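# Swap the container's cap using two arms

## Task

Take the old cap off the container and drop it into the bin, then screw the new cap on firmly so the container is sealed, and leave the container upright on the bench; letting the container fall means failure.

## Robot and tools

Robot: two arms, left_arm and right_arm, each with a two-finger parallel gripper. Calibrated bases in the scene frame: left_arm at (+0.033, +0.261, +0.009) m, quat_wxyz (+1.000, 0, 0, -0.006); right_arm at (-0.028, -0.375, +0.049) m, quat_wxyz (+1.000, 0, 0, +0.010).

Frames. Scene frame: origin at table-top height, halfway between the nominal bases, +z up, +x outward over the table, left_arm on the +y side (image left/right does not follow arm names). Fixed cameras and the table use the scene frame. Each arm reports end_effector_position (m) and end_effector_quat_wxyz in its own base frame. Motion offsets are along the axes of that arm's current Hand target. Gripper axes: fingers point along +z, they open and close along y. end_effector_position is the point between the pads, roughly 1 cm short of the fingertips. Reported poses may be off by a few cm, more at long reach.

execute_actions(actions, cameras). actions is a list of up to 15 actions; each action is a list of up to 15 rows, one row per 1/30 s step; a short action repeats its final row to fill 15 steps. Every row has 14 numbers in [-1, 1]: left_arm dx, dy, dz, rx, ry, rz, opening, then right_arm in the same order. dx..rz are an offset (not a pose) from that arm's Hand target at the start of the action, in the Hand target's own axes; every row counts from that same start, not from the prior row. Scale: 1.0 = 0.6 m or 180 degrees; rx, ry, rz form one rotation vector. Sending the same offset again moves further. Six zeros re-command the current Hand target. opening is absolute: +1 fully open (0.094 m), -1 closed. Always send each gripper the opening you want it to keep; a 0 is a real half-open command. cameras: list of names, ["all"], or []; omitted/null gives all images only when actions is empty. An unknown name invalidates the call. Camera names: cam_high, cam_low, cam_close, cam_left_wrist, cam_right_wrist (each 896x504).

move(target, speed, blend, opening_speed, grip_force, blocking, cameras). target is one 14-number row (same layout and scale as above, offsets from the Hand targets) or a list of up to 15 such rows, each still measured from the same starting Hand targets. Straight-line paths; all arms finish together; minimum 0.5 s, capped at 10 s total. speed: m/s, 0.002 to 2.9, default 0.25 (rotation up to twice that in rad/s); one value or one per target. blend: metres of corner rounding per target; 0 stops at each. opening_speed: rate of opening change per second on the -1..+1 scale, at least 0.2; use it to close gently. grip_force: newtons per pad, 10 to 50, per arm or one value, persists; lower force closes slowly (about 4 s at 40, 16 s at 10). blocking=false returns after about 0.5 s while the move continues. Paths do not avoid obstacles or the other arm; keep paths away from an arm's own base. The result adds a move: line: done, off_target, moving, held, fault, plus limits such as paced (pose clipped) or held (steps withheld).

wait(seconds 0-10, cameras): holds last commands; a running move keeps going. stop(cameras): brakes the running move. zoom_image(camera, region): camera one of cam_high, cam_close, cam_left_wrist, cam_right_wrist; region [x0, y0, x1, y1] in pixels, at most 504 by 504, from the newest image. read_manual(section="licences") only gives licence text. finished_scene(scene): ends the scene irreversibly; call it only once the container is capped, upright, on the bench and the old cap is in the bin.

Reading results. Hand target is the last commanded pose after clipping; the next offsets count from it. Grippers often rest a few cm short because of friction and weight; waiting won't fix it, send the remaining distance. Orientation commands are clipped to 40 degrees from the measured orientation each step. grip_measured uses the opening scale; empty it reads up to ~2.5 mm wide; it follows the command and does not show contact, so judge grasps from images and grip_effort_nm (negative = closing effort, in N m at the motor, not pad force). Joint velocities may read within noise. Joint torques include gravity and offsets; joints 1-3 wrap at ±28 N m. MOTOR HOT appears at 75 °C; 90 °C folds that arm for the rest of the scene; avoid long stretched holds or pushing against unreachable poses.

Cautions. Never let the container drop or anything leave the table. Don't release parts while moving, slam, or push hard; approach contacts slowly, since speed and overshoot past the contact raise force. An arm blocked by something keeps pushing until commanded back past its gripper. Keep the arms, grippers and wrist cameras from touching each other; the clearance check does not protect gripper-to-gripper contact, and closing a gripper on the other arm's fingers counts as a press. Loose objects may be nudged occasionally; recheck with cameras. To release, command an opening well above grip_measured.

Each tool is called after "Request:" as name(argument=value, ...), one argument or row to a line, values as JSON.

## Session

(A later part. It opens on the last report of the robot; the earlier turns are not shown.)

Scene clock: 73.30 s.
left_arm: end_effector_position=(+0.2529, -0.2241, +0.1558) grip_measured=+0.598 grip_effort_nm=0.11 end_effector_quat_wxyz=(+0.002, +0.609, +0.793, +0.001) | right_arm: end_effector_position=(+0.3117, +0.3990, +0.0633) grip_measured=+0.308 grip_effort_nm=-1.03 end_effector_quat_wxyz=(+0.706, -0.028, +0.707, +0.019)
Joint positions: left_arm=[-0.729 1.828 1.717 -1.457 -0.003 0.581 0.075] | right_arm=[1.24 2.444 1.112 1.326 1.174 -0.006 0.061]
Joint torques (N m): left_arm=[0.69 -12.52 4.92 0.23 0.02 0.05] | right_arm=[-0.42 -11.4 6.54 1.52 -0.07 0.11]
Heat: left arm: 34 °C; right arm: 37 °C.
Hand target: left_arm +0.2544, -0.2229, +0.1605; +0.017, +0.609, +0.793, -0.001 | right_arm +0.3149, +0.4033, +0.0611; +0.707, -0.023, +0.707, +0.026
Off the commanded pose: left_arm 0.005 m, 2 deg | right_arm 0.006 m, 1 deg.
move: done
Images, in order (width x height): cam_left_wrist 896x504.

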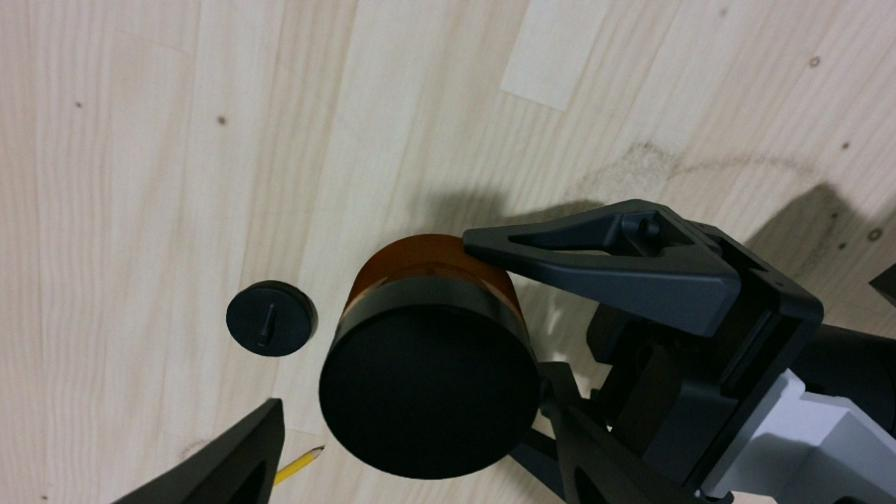

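Request:
move(
  target=[
    [0,0,0.0263,0,0,0,0.6,0,0,0,0,0,0,0.05],
  ],
  speed=0.05,
  cameras=["cam_left_wrist","cam_right_wrist"],
)

Scene clock: 74.83 s.
left_arm: end_effector_position=(+0.2532, -0.2244, +0.1390) grip_measured=+0.598 grip_effort_nm=0.11 end_effector_quat_wxyz=(+0.000, +0.609, +0.793, +0.001) | right_arm: end_effector_position=(+0.3117, +0.3990, +0.0633) grip_measured=+0.308 grip_effort_nm=-1.02 end_effector_quat_wxyz=(+0.706, -0.028, +0.707, +0.019)
Joint positions: left_arm=[-0.729 1.827 1.648 -1.393 -0.003 0.581 0.075] | right_arm=[1.24 2.444 1.112 1.326 1.174 -0.006 0.061]
Joint torques (N m): left_arm=[0.69 -12.92 4.93 0.21 0.02 0.05] | right_arm=[-0.39 -11.4 6.57 1.51 -0.08 0.12]
Heat: left arm: 34 °C; right arm: 37 °C.
Hand target: left_arm +0.2548, -0.2232, +0.1448; +0.017, +0.609, +0.793, -0.001 | right_arm +0.3149, +0.4033, +0.0611; +0.707, -0.023, +0.707, +0.026
Off the commanded pose: left_arm 0.006 m, 2 deg | right_arm 0.006 m, 1 deg.
move: done
Images, in order (width x height): cam_left_wrist 896x504, cam_right_wrist 896x504.

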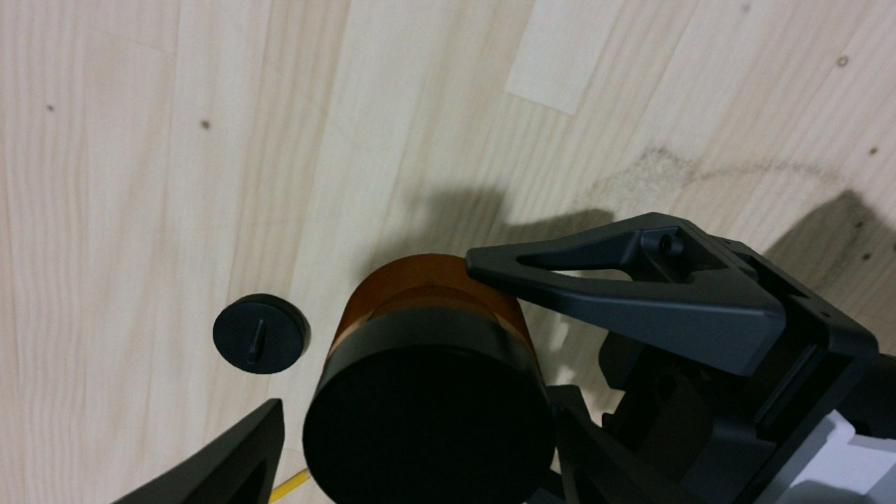

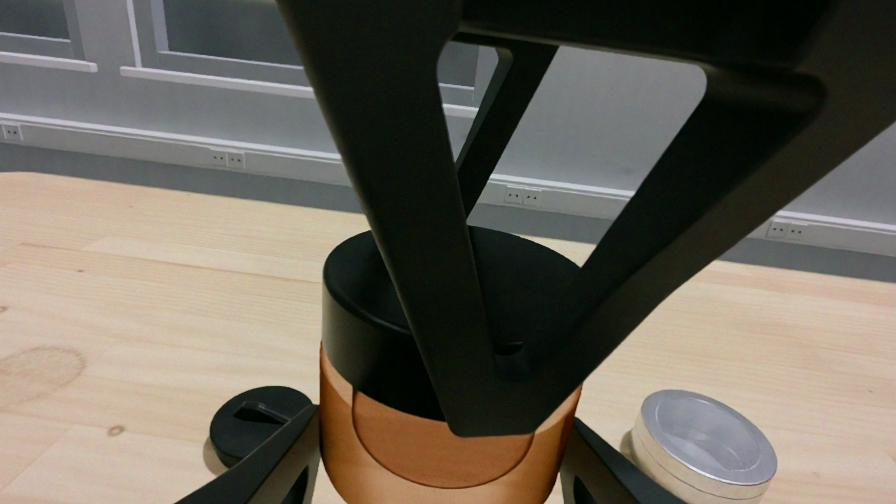

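Request:
move(
  target=[
    [0,0,0,0,0,0,0.05,0,0,0,0,0,0,0.05],
    [0,0,0,0,0,-0.8056,0.05,0,0,0,0,0,0,0.05],
  ],
  speed=0.4,
  opening_speed=0.8,
  cameras=["cam_left_wrist","cam_right_wrist","cam_close"],
)

Request:
zoom_image(
  camera="cam_right_wrist",
  region=[280, 300, 640, 504],
)

Scene clock: 80.43 s.
left_arm: end_effector_position=(+0.2516, -0.2257, +0.1393) grip_measured=+0.314 grip_effort_nm=-1.02 end_effector_quat_wxyz=(-0.007, -0.566, +0.824, -0.001) | right_arm: end_effector_position=(+0.3118, +0.4005, +0.0615) grip_measured=+0.308 grip_effort_nm=-1.02 end_effector_quat_wxyz=(+0.704, -0.036, +0.709, +0.017)
Joint positions: left_arm=[-0.726 1.826 1.648 -1.394 0.015 -1.93 0.062] | right_arm=[1.24 2.444 1.112 1.313 1.165 -0.009 0.061]
Joint torques (N m): left_arm=[0.42 -12.86 4.93 0.24 -0.11 -0.13] | right_arm=[-0.39 -11.43 6.58 1.62 0.02 0.16]
Motor temperatures (°C): left_arm=[26 34 31 25 26 26 27] | right_arm=[28 38 36 33 24 23 28]
Heat: left arm: 34 °C; right arm: 38 °C.
Hand target: left_arm +0.2548, -0.2232, +0.1448; +0.004, -0.573, +0.819, -0.016 | right_arm +0.3150, +0.4033, +0.0611; +0.707, -0.023, +0.707, +0.027
Off the commanded pose: left_arm 0.007 m, 2 deg | right_arm 0.004 m, 2 deg.
move: done
Images, in order (width x height): cam_close 896x504, cam_left_wrist 896x504, cam_right_wrist 896x504.

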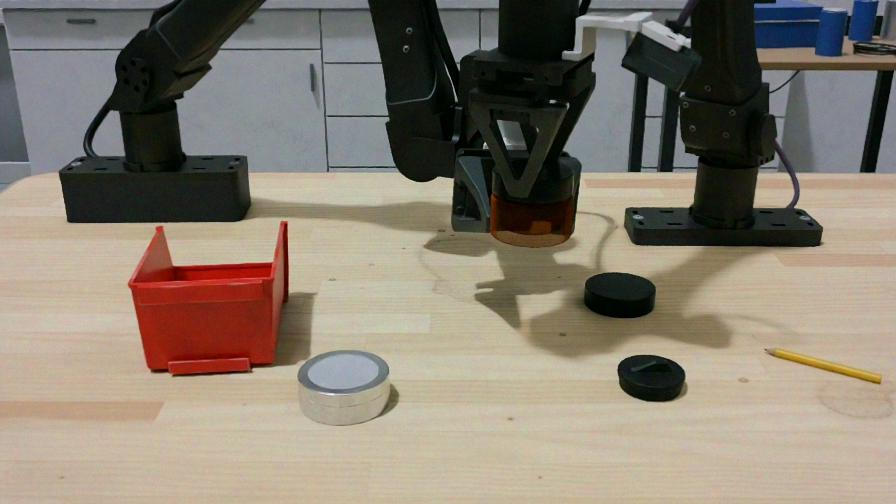

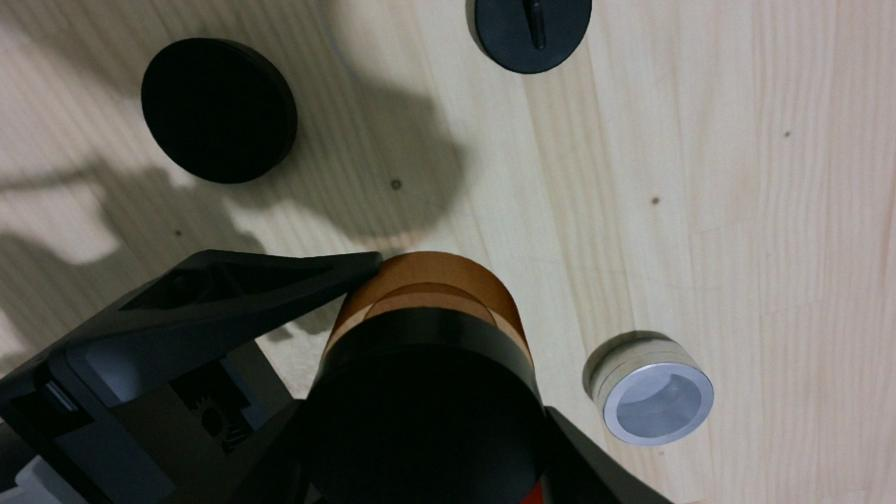

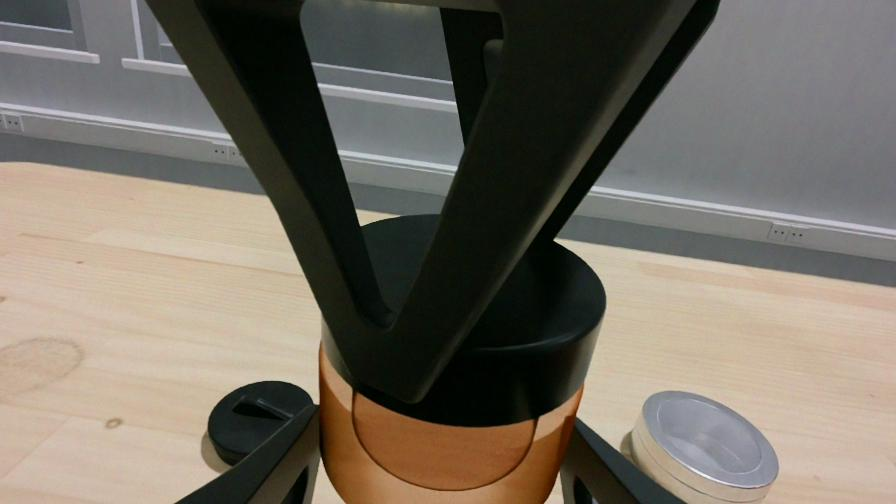

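Scaled by 1.400.

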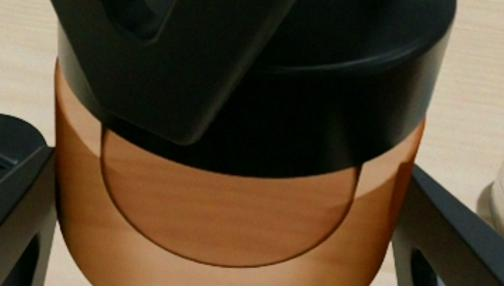

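Request:
zoom_image(
  camera="cam_close",
  region=[420, 110, 620, 270],
)

Request:
zoom_image(
  camera="cam_left_wrist",
  region=[270, 220, 590, 504],
)

Scaled by 2.520.

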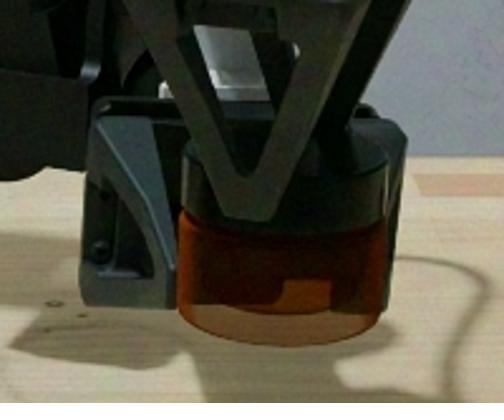

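Scaled by 1.575.

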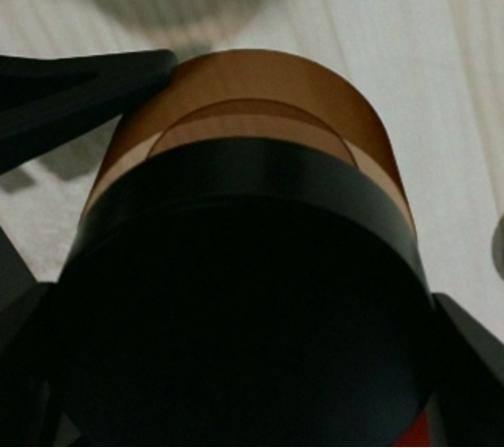

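Request:
move(
  target=[
    [0,0,-0.02,0,0,0,0.05,0,0,0,0,0,0,0.05],
  ],
  speed=0.04,
  cameras=["cam_right_wrist"],
)

Request:
zoom_image(
  camera="cam_right_wrist",
  region=[280, 300, 640, 504],
)

Scene clock: 82.30 s.
left_arm: end_effector_position=(+0.2504, -0.2246, +0.1393) grip_measured=+0.314 grip_effort_nm=-1.02 end_effector_quat_wxyz=(-0.008, -0.568, +0.823, +0.002) | right_arm: end_effector_position=(+0.3118, +0.4005, +0.0615) grip_measured=+0.308 grip_effort_nm=-1.02 end_effector_quat_wxyz=(+0.704, -0.036, +0.709, +0.017)
Joint positions: left_arm=[-0.726 1.826 1.648 -1.4 0.015 -1.934 0.062] | right_arm=[1.24 2.444 1.112 1.313 1.165 -0.009 0.061]
Joint torques (N m): left_arm=[0.39 -12.77 8.55 -0.17 -0.12 -0.1] | right_arm=[-0.38 -11.45 6.54 1.63 0.02 0.15]
Heat: left arm: 33 °C; right arm: 38 °C.
Hand target: left_arm +0.2545, -0.2230, +0.1568; +0.004, -0.573, +0.819, -0.017 | right_arm +0.3150, +0.4033, +0.0611; +0.707, -0.023, +0.707, +0.026
Off the commanded pose: left_arm 0.018 m, 3 deg | right_arm 0.004 m, 2 deg.
move: off_target (left_arm)
Images, in order (width x height): cam_right_wrist 896x504.

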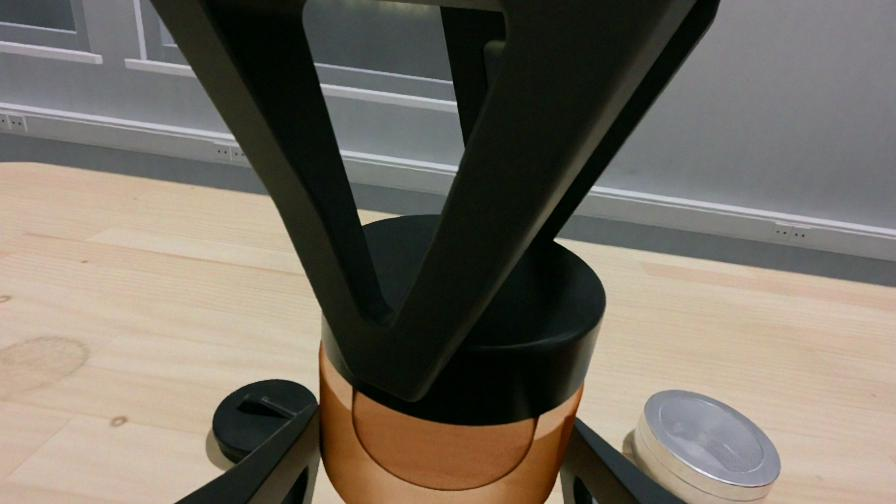

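Scaled by 1.400.

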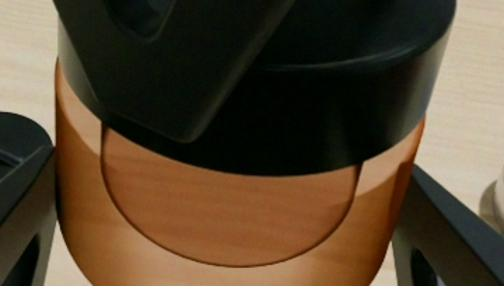

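Request:
move(
  target=[
    [0,0,-0.01,0,0,0,0.05,0,0,0,0,0,0,0.05],
  ],
  speed=0.03,
  cameras=["cam_right_wrist"],
)

Request:
zoom_image(
  camera="cam_right_wrist",
  region=[280, 300, 640, 504],
)

Scene clock: 83.40 s.
left_arm: end_effector_position=(+0.2503, -0.2236, +0.1442) grip_measured=+0.314 grip_effort_nm=-1.02 end_effector_quat_wxyz=(-0.006, -0.568, +0.823, +0.003) | right_arm: end_effector_position=(+0.3123, +0.4020, +0.0653) grip_measured=+0.308 grip_effort_nm=-1.02 end_effector_quat_wxyz=(+0.707, -0.029, +0.706, +0.024)
Joint positions: left_arm=[-0.726 1.826 1.668 -1.421 0.011 -1.935 0.062] | right_arm=[1.24 2.444 1.119 1.326 1.165 -0.008 0.061]
Joint torques (N m): left_arm=[0.36 -12.56 9.1 -0.2 -0.09 -0.09] | right_arm=[-0.38 -11.41 6.06 1.51 0.01 0.14]
Heat: left arm: 33 °C; right arm: 38 °C.
Hand target: left_arm +0.2543, -0.2229, +0.1627; +0.004, -0.573, +0.819, -0.016 | right_arm +0.3150, +0.4033, +0.0611; +0.707, -0.023, +0.707, +0.027
Off the commanded pose: left_arm 0.019 m, 3 deg | right_arm 0.005 m, 1 deg.
move: off_target (left_arm)
Images, in order (width x height): cam_right_wrist 896x504.

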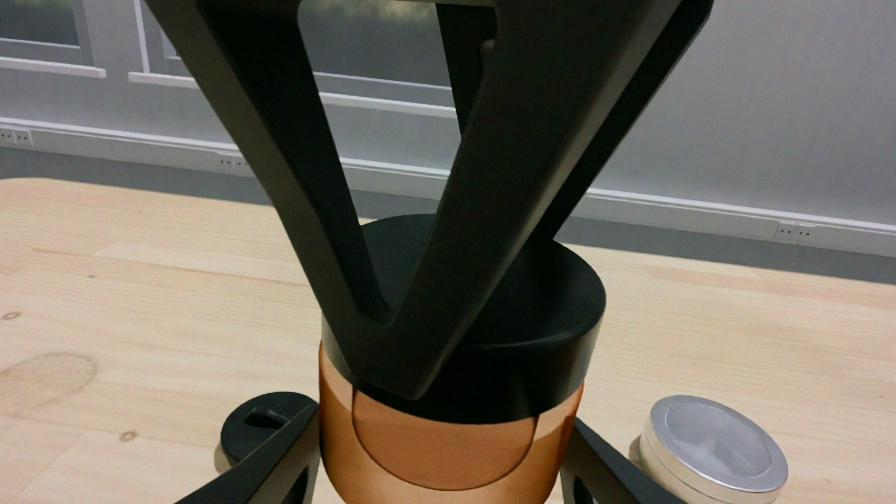

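Scaled by 1.400.

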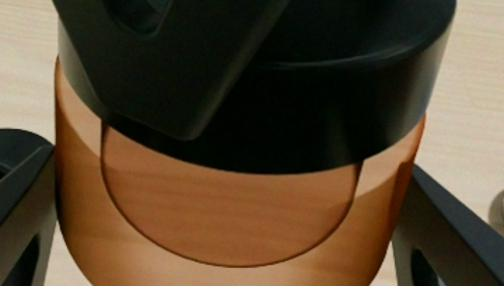

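Request:
move(
  target=[
    [0,0,0.012,0,0,0,0.05,0,0,0,0,0,0,0.05],
    [0,0,0.012,0,0,0,0.6,0,0,0,0,0,0,0.05],
  ],
  speed=0.03,
  opening_speed=0.8,
  cameras=["cam_right_wrist","cam_left_wrist"],
)

Request:
zoom_image(
  camera="cam_right_wrist",
  region=[280, 300, 640, 504],
)

Scene clock: 85.40 s.
left_arm: end_effector_position=(+0.2509, -0.2241, +0.1447) grip_measured=+0.598 grip_effort_nm=0.11 end_effector_quat_wxyz=(-0.006, -0.569, +0.822, +0.001) | right_arm: end_effector_position=(+0.3123, +0.4020, +0.0643) grip_measured=+0.308 grip_effort_nm=-1.02 end_effector_quat_wxyz=(+0.706, -0.030, +0.707, +0.023)
Joint positions: left_arm=[-0.726 1.824 1.668 -1.418 0.01 -1.936 0.075] | right_arm=[1.24 2.445 1.119 1.323 1.165 -0.006 0.061]
Joint torques (N m): left_arm=[0.39 -12.46 6.78 0.05 -0.09 -0.07] | right_arm=[-0.36 -11.52 6.04 1.54 0.01 0.12]
Heat: left arm: 33 °C; right arm: 38 °C.
Hand target: left_arm +0.2545, -0.2230, +0.1555; +0.004, -0.573, +0.819, -0.016 | right_arm +0.3150, +0.4033, +0.0611; +0.707, -0.023, +0.707, +0.026
Off the commanded pose: left_arm 0.011 m, 2 deg | right_arm 0.004 m, 1 deg.
move: off_target (left_arm); target 2's new opening was sent with left_arm's hand 0.012 m and 3 deg from that target
Images, in order (width x height): cam_left_wrist 896x504, cam_right_wrist 896x504.

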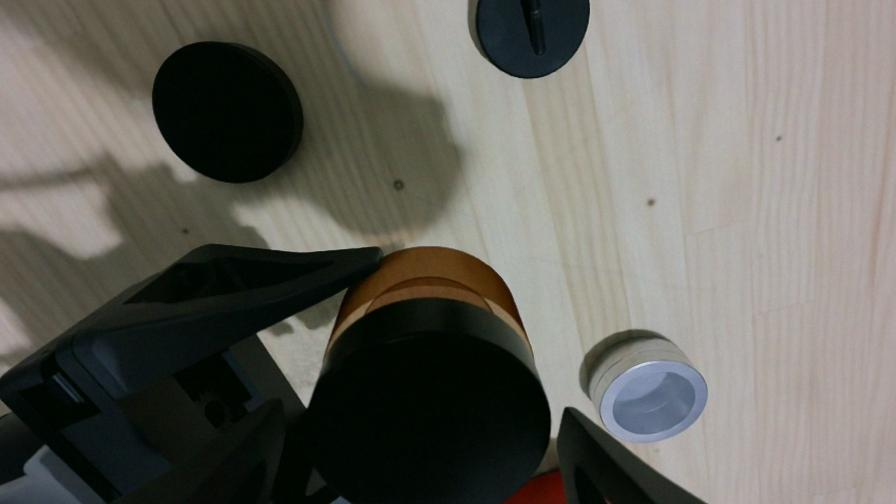

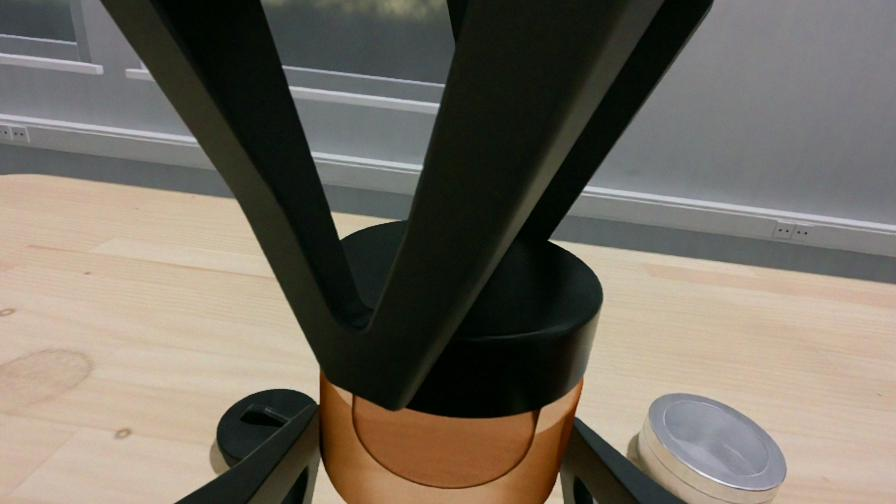

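Scaled by 1.400.

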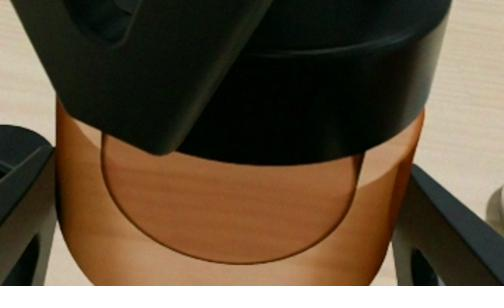

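Request:
move(
  target=[
    [0,0,0,0,0,0.8056,0.6,0,0,0,0,0,0,0.05],
  ],
  speed=0.4,
  cameras=["cam_left_wrist"],
)

Scene clock: 90.07 s.
left_arm: end_effector_position=(+0.2525, -0.2223, +0.1447) grip_measured=+0.598 grip_effort_nm=0.11 end_effector_quat_wxyz=(-0.002, +0.608, +0.794, +0.002) | right_arm: end_effector_position=(+0.3123, +0.4020, +0.0643) grip_measured=+0.308 grip_effort_nm=-1.02 end_effector_quat_wxyz=(+0.706, -0.030, +0.707, +0.023)
Joint positions: left_arm=[-0.726 1.824 1.668 -1.418 -0.003 0.581 0.075] | right_arm=[1.24 2.445 1.119 1.323 1.165 -0.006 0.061]
Joint torques (N m): left_arm=[0.39 -12.48 6.74 0.04 0.02 0.05] | right_arm=[-0.38 -11.51 6.01 1.54 0.01 0.12]
Heat: left arm: 34 °C; right arm: 39 °C.
Hand target: left_arm +0.2545, -0.2230, +0.1555; +0.017, +0.609, +0.793, -0.001 | right_arm +0.3150, +0.4033, +0.0611; +0.707, -0.023, +0.707, +0.027
Off the commanded pose: left_arm 0.011 m, 2 deg | right_arm 0.004 m, 1 deg.
move: off_target (left_arm)
Images, in order (width x height): cam_left_wrist 896x504.

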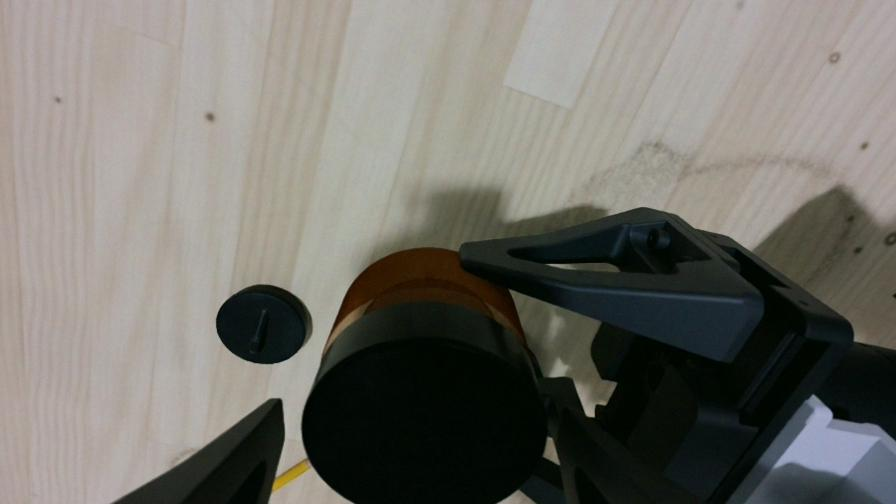

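Request:
move(
  target=[
    [0,0,0,0,0,0,0.05,0,0,0,0,0,0,0.05],
    [0,0,0,0,0,-0.8056,0.05,0,0,0,0,0,0,0.05],
  ],
  speed=0.4,
  opening_speed=0.8,
  cameras=["cam_left_wrist","cam_right_wrist"],
)

Request:
zoom_image(
  camera="cam_right_wrist",
  region=[280, 300, 640, 504],
)

Scene clock: 95.47 s.
left_arm: end_effector_position=(+0.2511, -0.2239, +0.1447) grip_measured=+0.311 grip_effort_nm=-1.03 end_effector_quat_wxyz=(-0.005, -0.567, +0.824, +0.001) | right_arm: end_effector_position=(+0.3123, +0.4020, +0.0632) grip_measured=+0.308 grip_effort_nm=-1.02 end_effector_quat_wxyz=(+0.705, -0.031, +0.708, +0.022)
Joint positions: left_arm=[-0.726 1.824 1.668 -1.418 0.009 -1.932 0.062] | right_arm=[1.24 2.445 1.119 1.315 1.165 -0.003 0.061]
Joint torques (N m): left_arm=[0.4 -12.46 6.79 0.05 -0.07 -0.1] | right_arm=[-0.38 -11.58 6 1.59 0.02 0.09]
Heat: left arm: 34 °C; right arm: 39 °C.
Hand target: left_arm +0.2545, -0.2230, +0.1555; +0.004, -0.573, +0.819, -0.016 | right_arm +0.3150, +0.4033, +0.0611; +0.707, -0.023, +0.707, +0.026
Off the commanded pose: left_arm 0.011 m, 2 deg | right_arm 0.004 m, 1 deg.
move: off_target (left_arm)
Images, in order (width x height): cam_left_wrist 896x504, cam_right_wrist 896x504.

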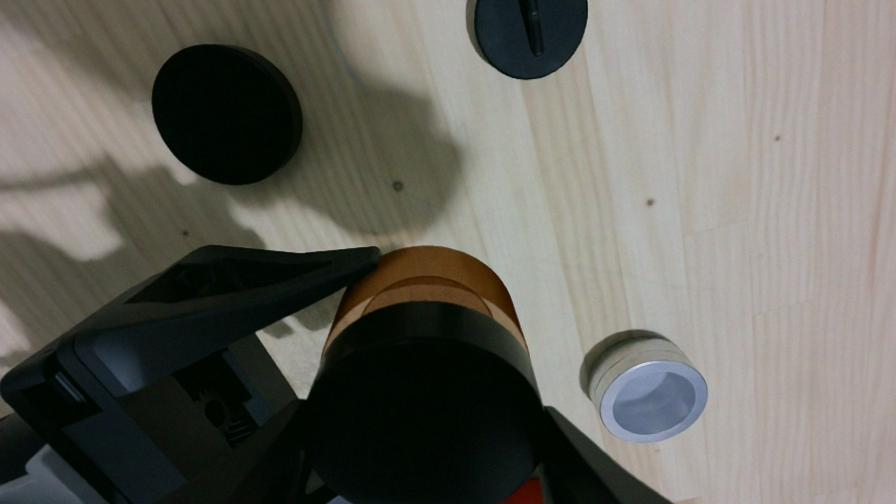

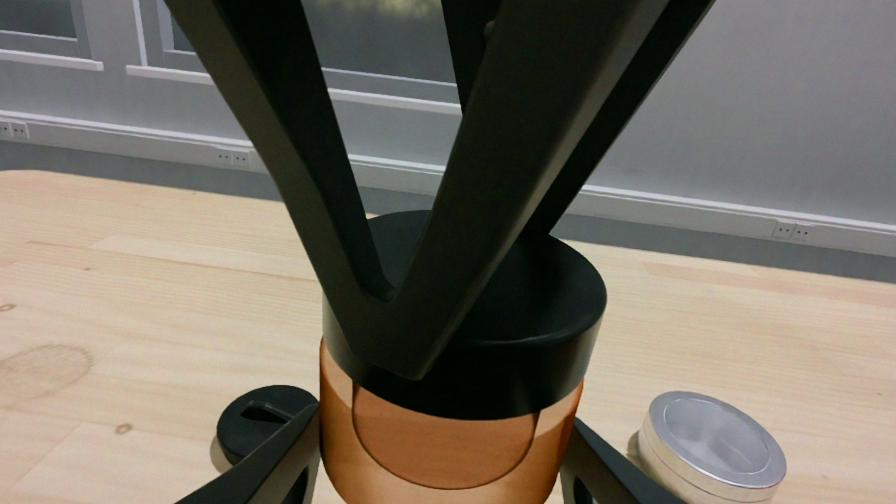

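Scaled by 1.400.

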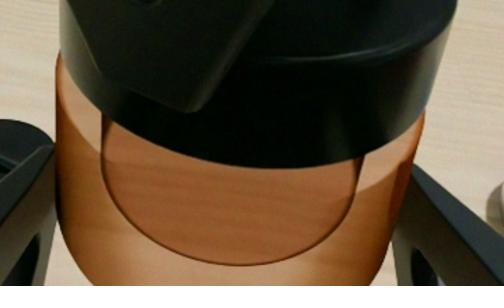

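Request:
move(
  target=[
    [0,0,-0.0167,0,0,0,0.05,0,0,0,0,0,0,0.05],
  ],
  speed=0.03,
  cameras=["cam_right_wrist"],
)

Request:
zoom_image(
  camera="cam_right_wrist",
  region=[280, 300, 640, 504],
)

Scene clock: 96.60 s.
left_arm: end_effector_position=(+0.2530, -0.2256, +0.1510) grip_measured=+0.311 grip_effort_nm=-1.02 end_effector_quat_wxyz=(-0.003, -0.569, +0.823, -0.005) | right_arm: end_effector_position=(+0.3126, +0.4015, +0.0632) grip_measured=+0.308 grip_effort_nm=-1.02 end_effector_quat_wxyz=(+0.705, -0.030, +0.708, +0.021)
Joint positions: left_arm=[-0.726 1.824 1.693 -1.431 0.009 -1.936 0.062] | right_arm=[1.239 2.445 1.119 1.315 1.166 -0.003 0.061]
Joint torques (N m): left_arm=[0.39 -12.15 8.25 -0.18 -0.08 -0.08] | right_arm=[-0.32 -11.56 6.04 1.6 0.01 0.09]
Heat: left arm: 34 °C; right arm: 39 °C.
Hand target: left_arm +0.2542, -0.2227, +0.1655; +0.004, -0.573, +0.819, -0.016 | right_arm +0.3149, +0.4033, +0.0611; +0.707, -0.023, +0.707, +0.026
Off the commanded pose: left_arm 0.015 m, 2 deg | right_arm 0.004 m, 1 deg.
move: off_target (left_arm)
Images, in order (width x height): cam_right_wrist 896x504.

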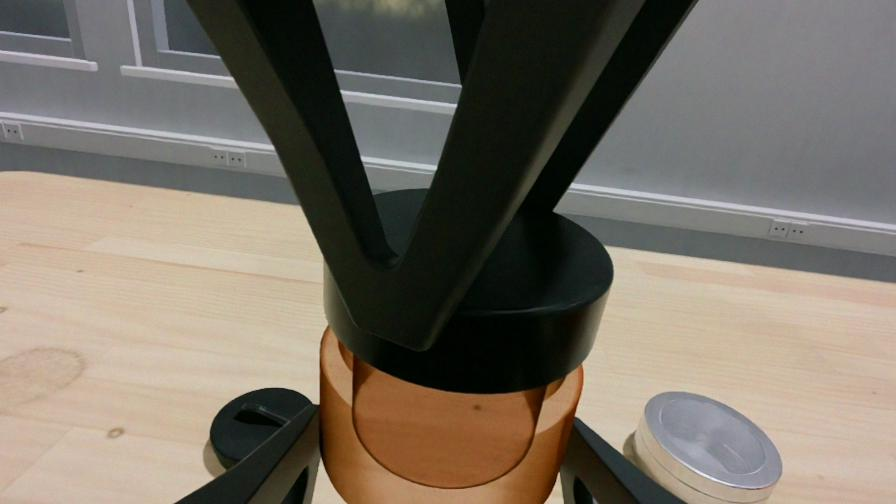

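Scaled by 1.400.

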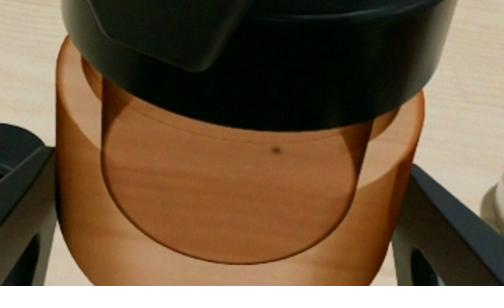

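Request:
move(
  target=[
    [0,0,-0.025,0,0,0,0.05,0.02,0,0,0,0,0,0.05],
  ],
  speed=0.05,
  cameras=["cam_right_wrist","cam_left_wrist","cam_close","cam_high"],
)

Scene clock: 99.83 s.
left_arm: end_effector_position=(+0.2537, -0.2262, +0.1699) grip_measured=+0.311 grip_effort_nm=-1.02 end_effector_quat_wxyz=(-0.001, -0.569, +0.822, -0.013) | right_arm: end_effector_position=(+0.3118, +0.3992, +0.0458) grip_measured=+0.308 grip_effort_nm=-1.02 end_effector_quat_wxyz=(+0.700, -0.042, +0.713, +0.009)
Joint positions: left_arm=[-0.726 1.824 1.769 -1.491 0.009 -1.936 0.062] | right_arm=[1.239 2.483 1.119 1.315 1.166 -0.002 0.061]
Joint torques (N m): left_arm=[0.42 -11.17 8.08 -0.17 -0.08 -0.09] | right_arm=[-0.32 -11.51 6.69 1.84 0.03 0.11]
Heat: left arm: 35 °C; right arm: 39 °C.
Hand target: left_arm +0.2539, -0.2224, +0.1805; +0.004, -0.573, +0.819, -0.016 | right_arm +0.3149, +0.4034, +0.0490; +0.707, -0.023, +0.707, +0.026
Off the commanded pose: left_arm 0.011 m, 1 deg | right_arm 0.006 m, 3 deg.
move: off_target (left_arm, right_arm)
Images, in order (width x height): cam_high 896x504, cam_close 896x504, cam_left_wrist 896x504, cam_right_wrist 896x504.

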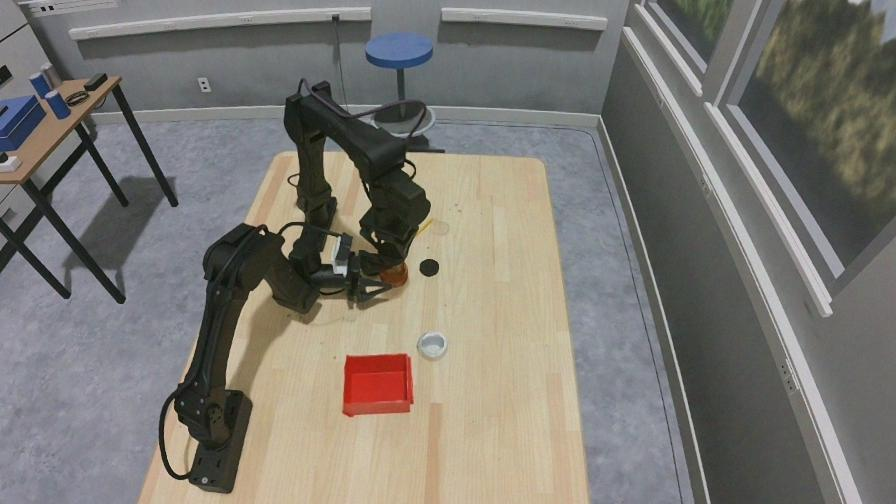

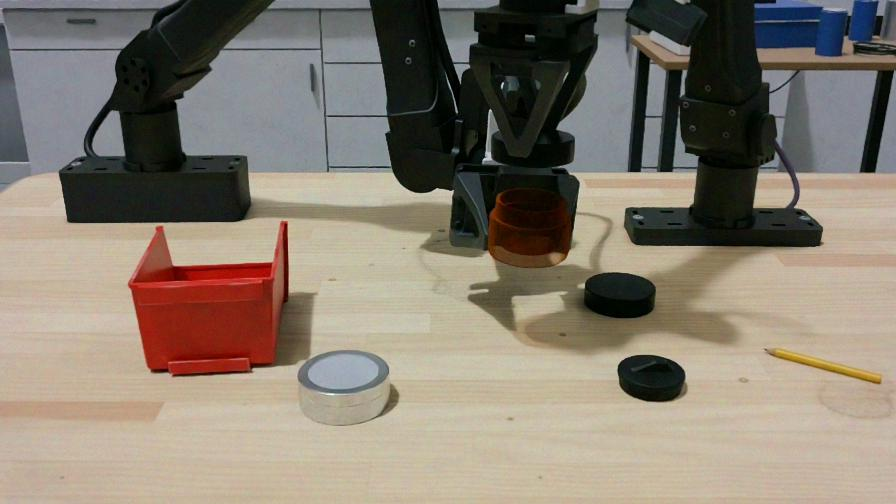

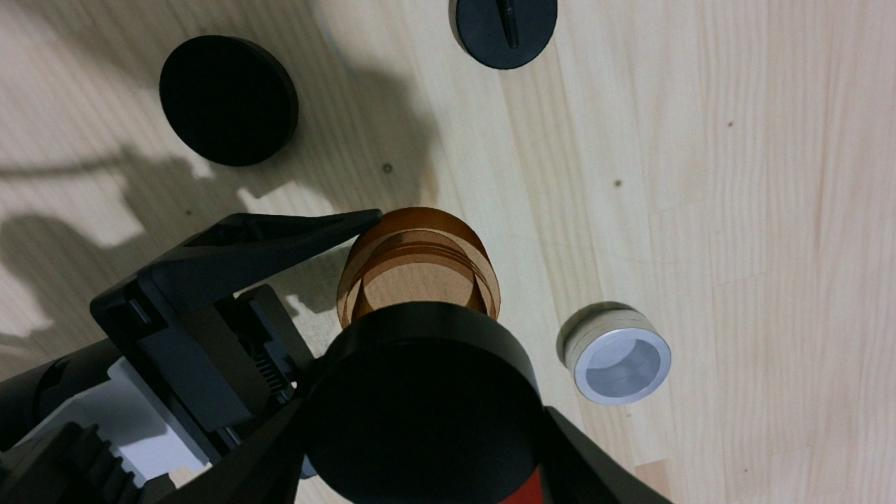

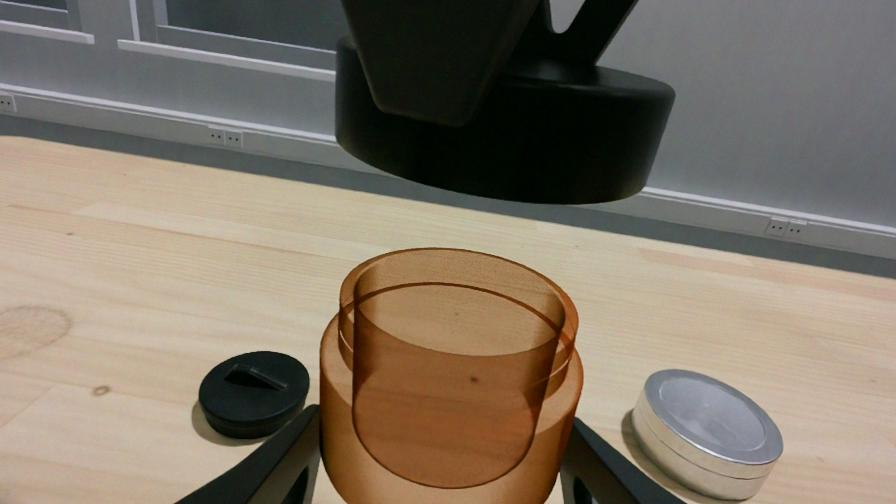

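Request:
move(
  target=[
    [0.1645,-0.07,0.0383,0.059,0.0042,0.3323,0.05,0,0,0,0,0,0,0.05],
    [0.4048,-0.121,0.076,0.1515,-0.0601,0.7269,0.05,0,0,0,0,0,0,0.05],
  ],
  speed=[0.15,0.2],
  blend=[0.03,0],
  cameras=["cam_left_wrist","cam_close","cam_high","cam_right_wrist"],
)

Scene clock: 112.60 s.
left_arm: end_effector_position=(+0.2384, -0.4654, +0.1377) grip_measured=+0.311 grip_effort_nm=-1.03 end_effector_quat_wxyz=(+0.174, +0.508, +0.837, -0.105) | right_arm: end_effector_position=(+0.3118, +0.3992, +0.0458) grip_measured=+0.308 grip_effort_nm=-1.02 end_effector_quat_wxyz=(+0.700, -0.042, +0.713, +0.009)
Joint positions: left_arm=[-1.101 2.19 2.085 -1.056 -0.005 -0.008 0.062] | right_arm=[1.239 2.483 1.119 1.315 1.166 -0.002 0.061]
Joint torques (N m): left_arm=[-0.4 -12.68 9.1 0.97 0.03 0.06] | right_arm=[-0.34 -11.49 6.65 1.83 0.02 0.11]
Heat: left arm: 34 °C; right arm: 39 °C.
Hand target: left_arm +0.2400, -0.4765, +0.1402; +0.184, +0.512, +0.831, -0.114 | right_arm +0.3149, +0.4034, +0.0490; +0.707, -0.023, +0.707, +0.026
Off the commanded pose: left_arm 0.011 m, 2 deg | right_arm 0.006 m, 3 deg.
move: off_target (left_arm, right_arm)
Images, in order (width x height): cam_high 896x504, cam_close 896x504, cam_left_wrist 896x504, cam_right_wrist 896x504.

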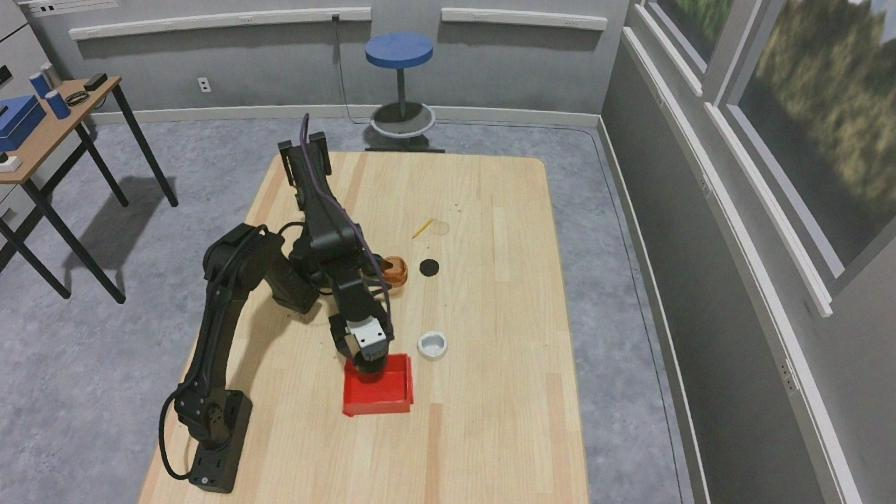

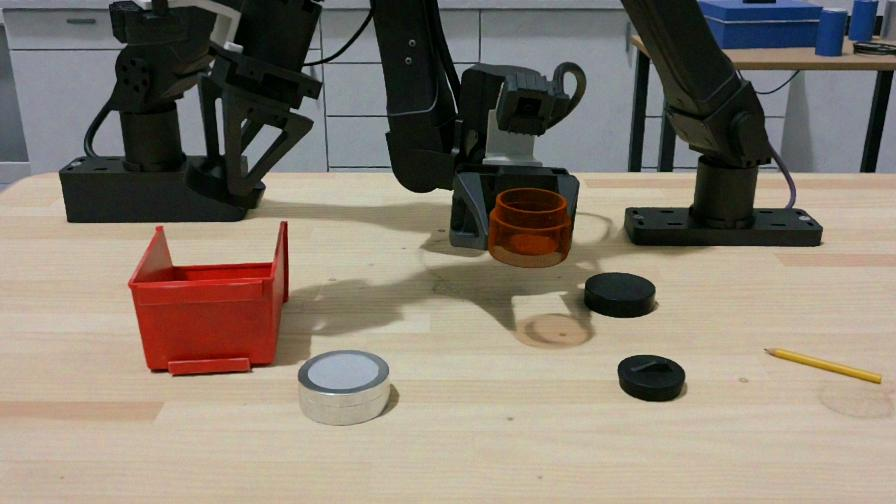

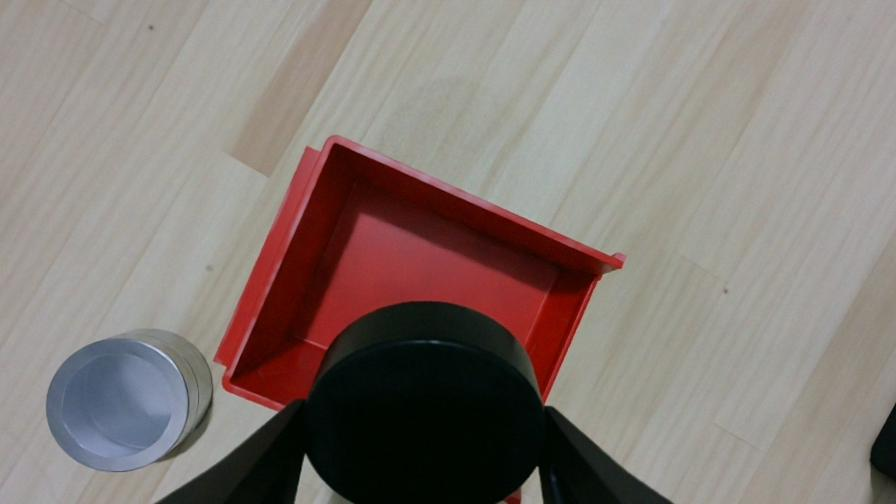

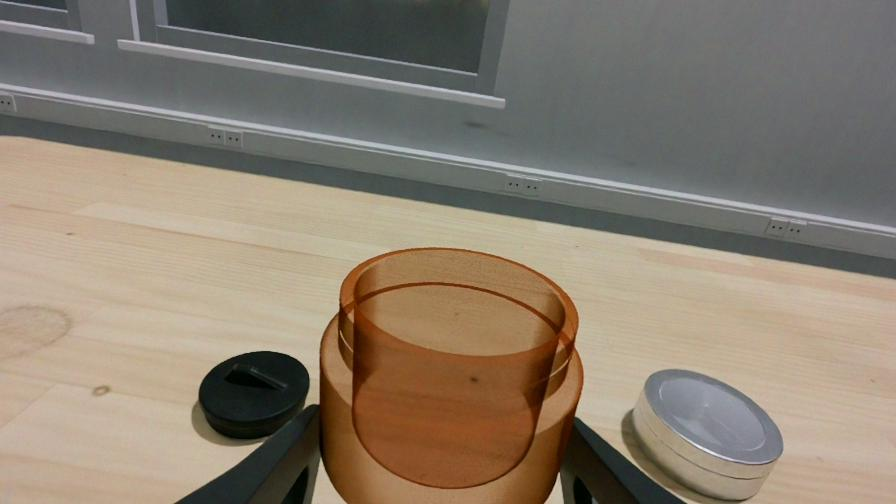

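Request:
execute_actions(
  actions=[],
)

Scene clock: 115.17 s.
left_arm: end_effector_position=(+0.2384, -0.4654, +0.1377) grip_measured=+0.311 grip_effort_nm=-1.02 end_effector_quat_wxyz=(+0.174, +0.509, +0.837, -0.105) | right_arm: end_effector_position=(+0.3118, +0.3992, +0.0458) grip_measured=+0.308 grip_effort_nm=-1.02 end_effector_quat_wxyz=(+0.700, -0.042, +0.713, +0.009)
Joint positions: left_arm=[-1.101 2.19 2.085 -1.056 -0.005 -0.007 0.062] | right_arm=[1.239 2.483 1.119 1.315 1.166 -0.002 0.061]
Joint velocities: within noise
Joint torques (N m): left_arm=[-0.44 -12.67 9.11 0.97 0.03 0.05] | right_arm=[-0.31 -11.49 6.68 1.84 0.02 0.11]
Motor temperatures (°C): left_arm=[26 34 31 25 26 25 28] | right_arm=[28 39 36 36 24 23 29]
Heat: left arm: 34 °C; right arm: 39 °C.
Hand target: left_arm +0.2400, -0.4765, +0.1402; +0.185, +0.512, +0.831, -0.114 | right_arm +0.3149, +0.4034, +0.0490; +0.707, -0.023, +0.707, +0.026
Tool commands: left_gripper/opening=+0.05 right_gripper/opening=+0.05
Off the commanded pose: left_arm 0.011 m, 2 deg | right_arm 0.006 m, 3 deg.

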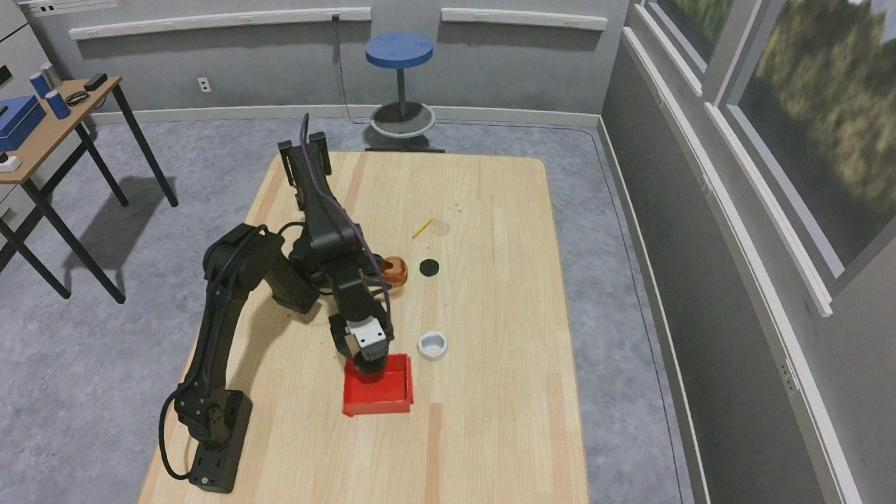

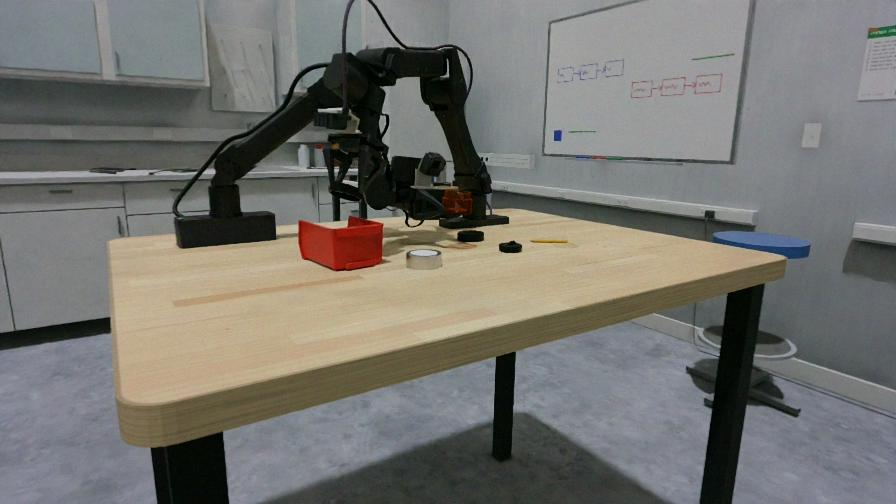

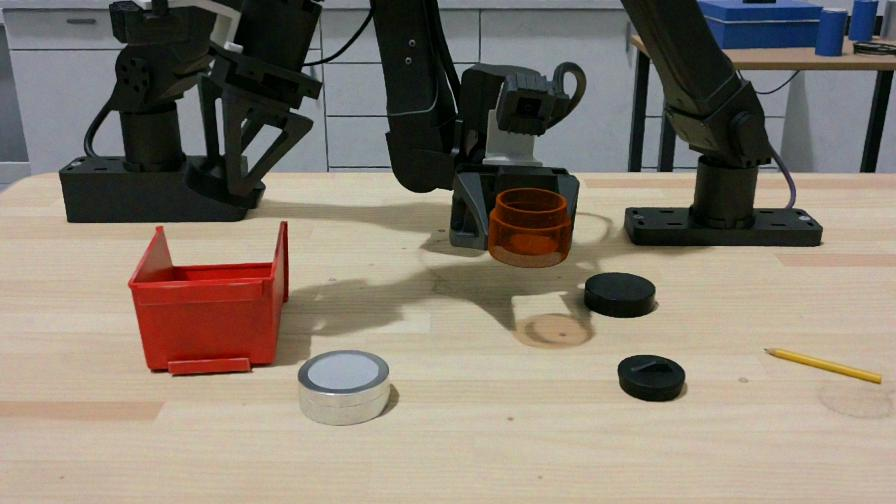

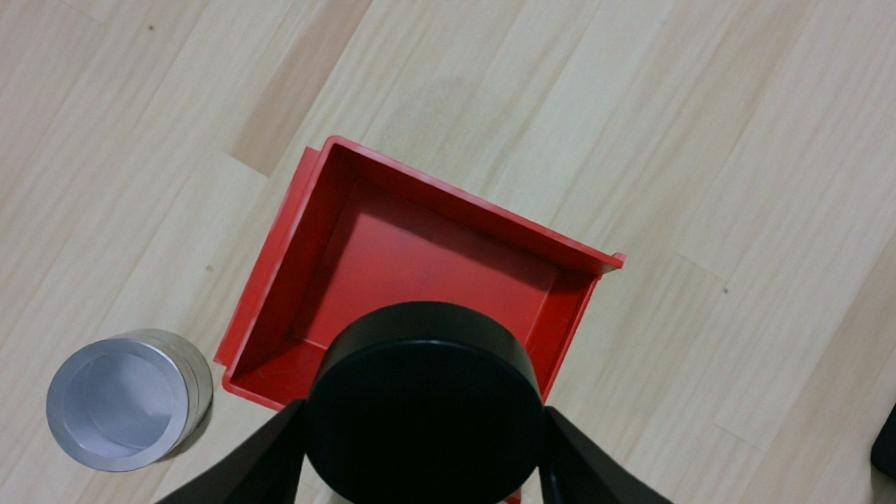

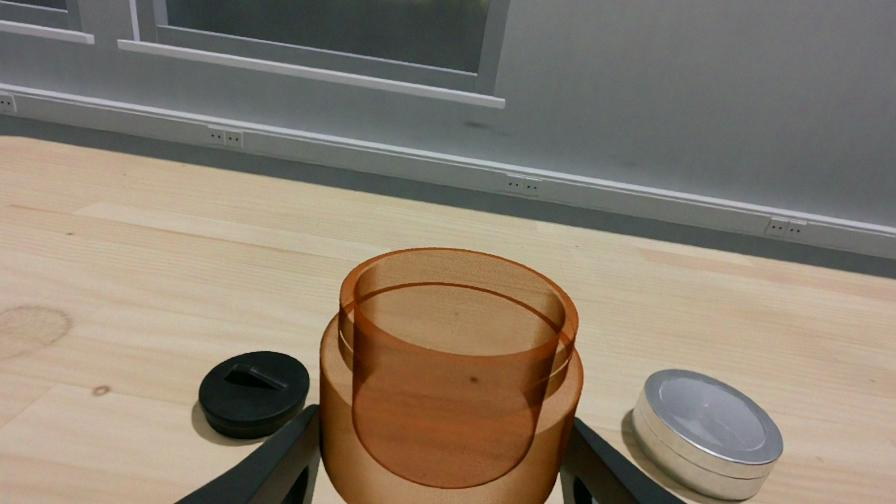

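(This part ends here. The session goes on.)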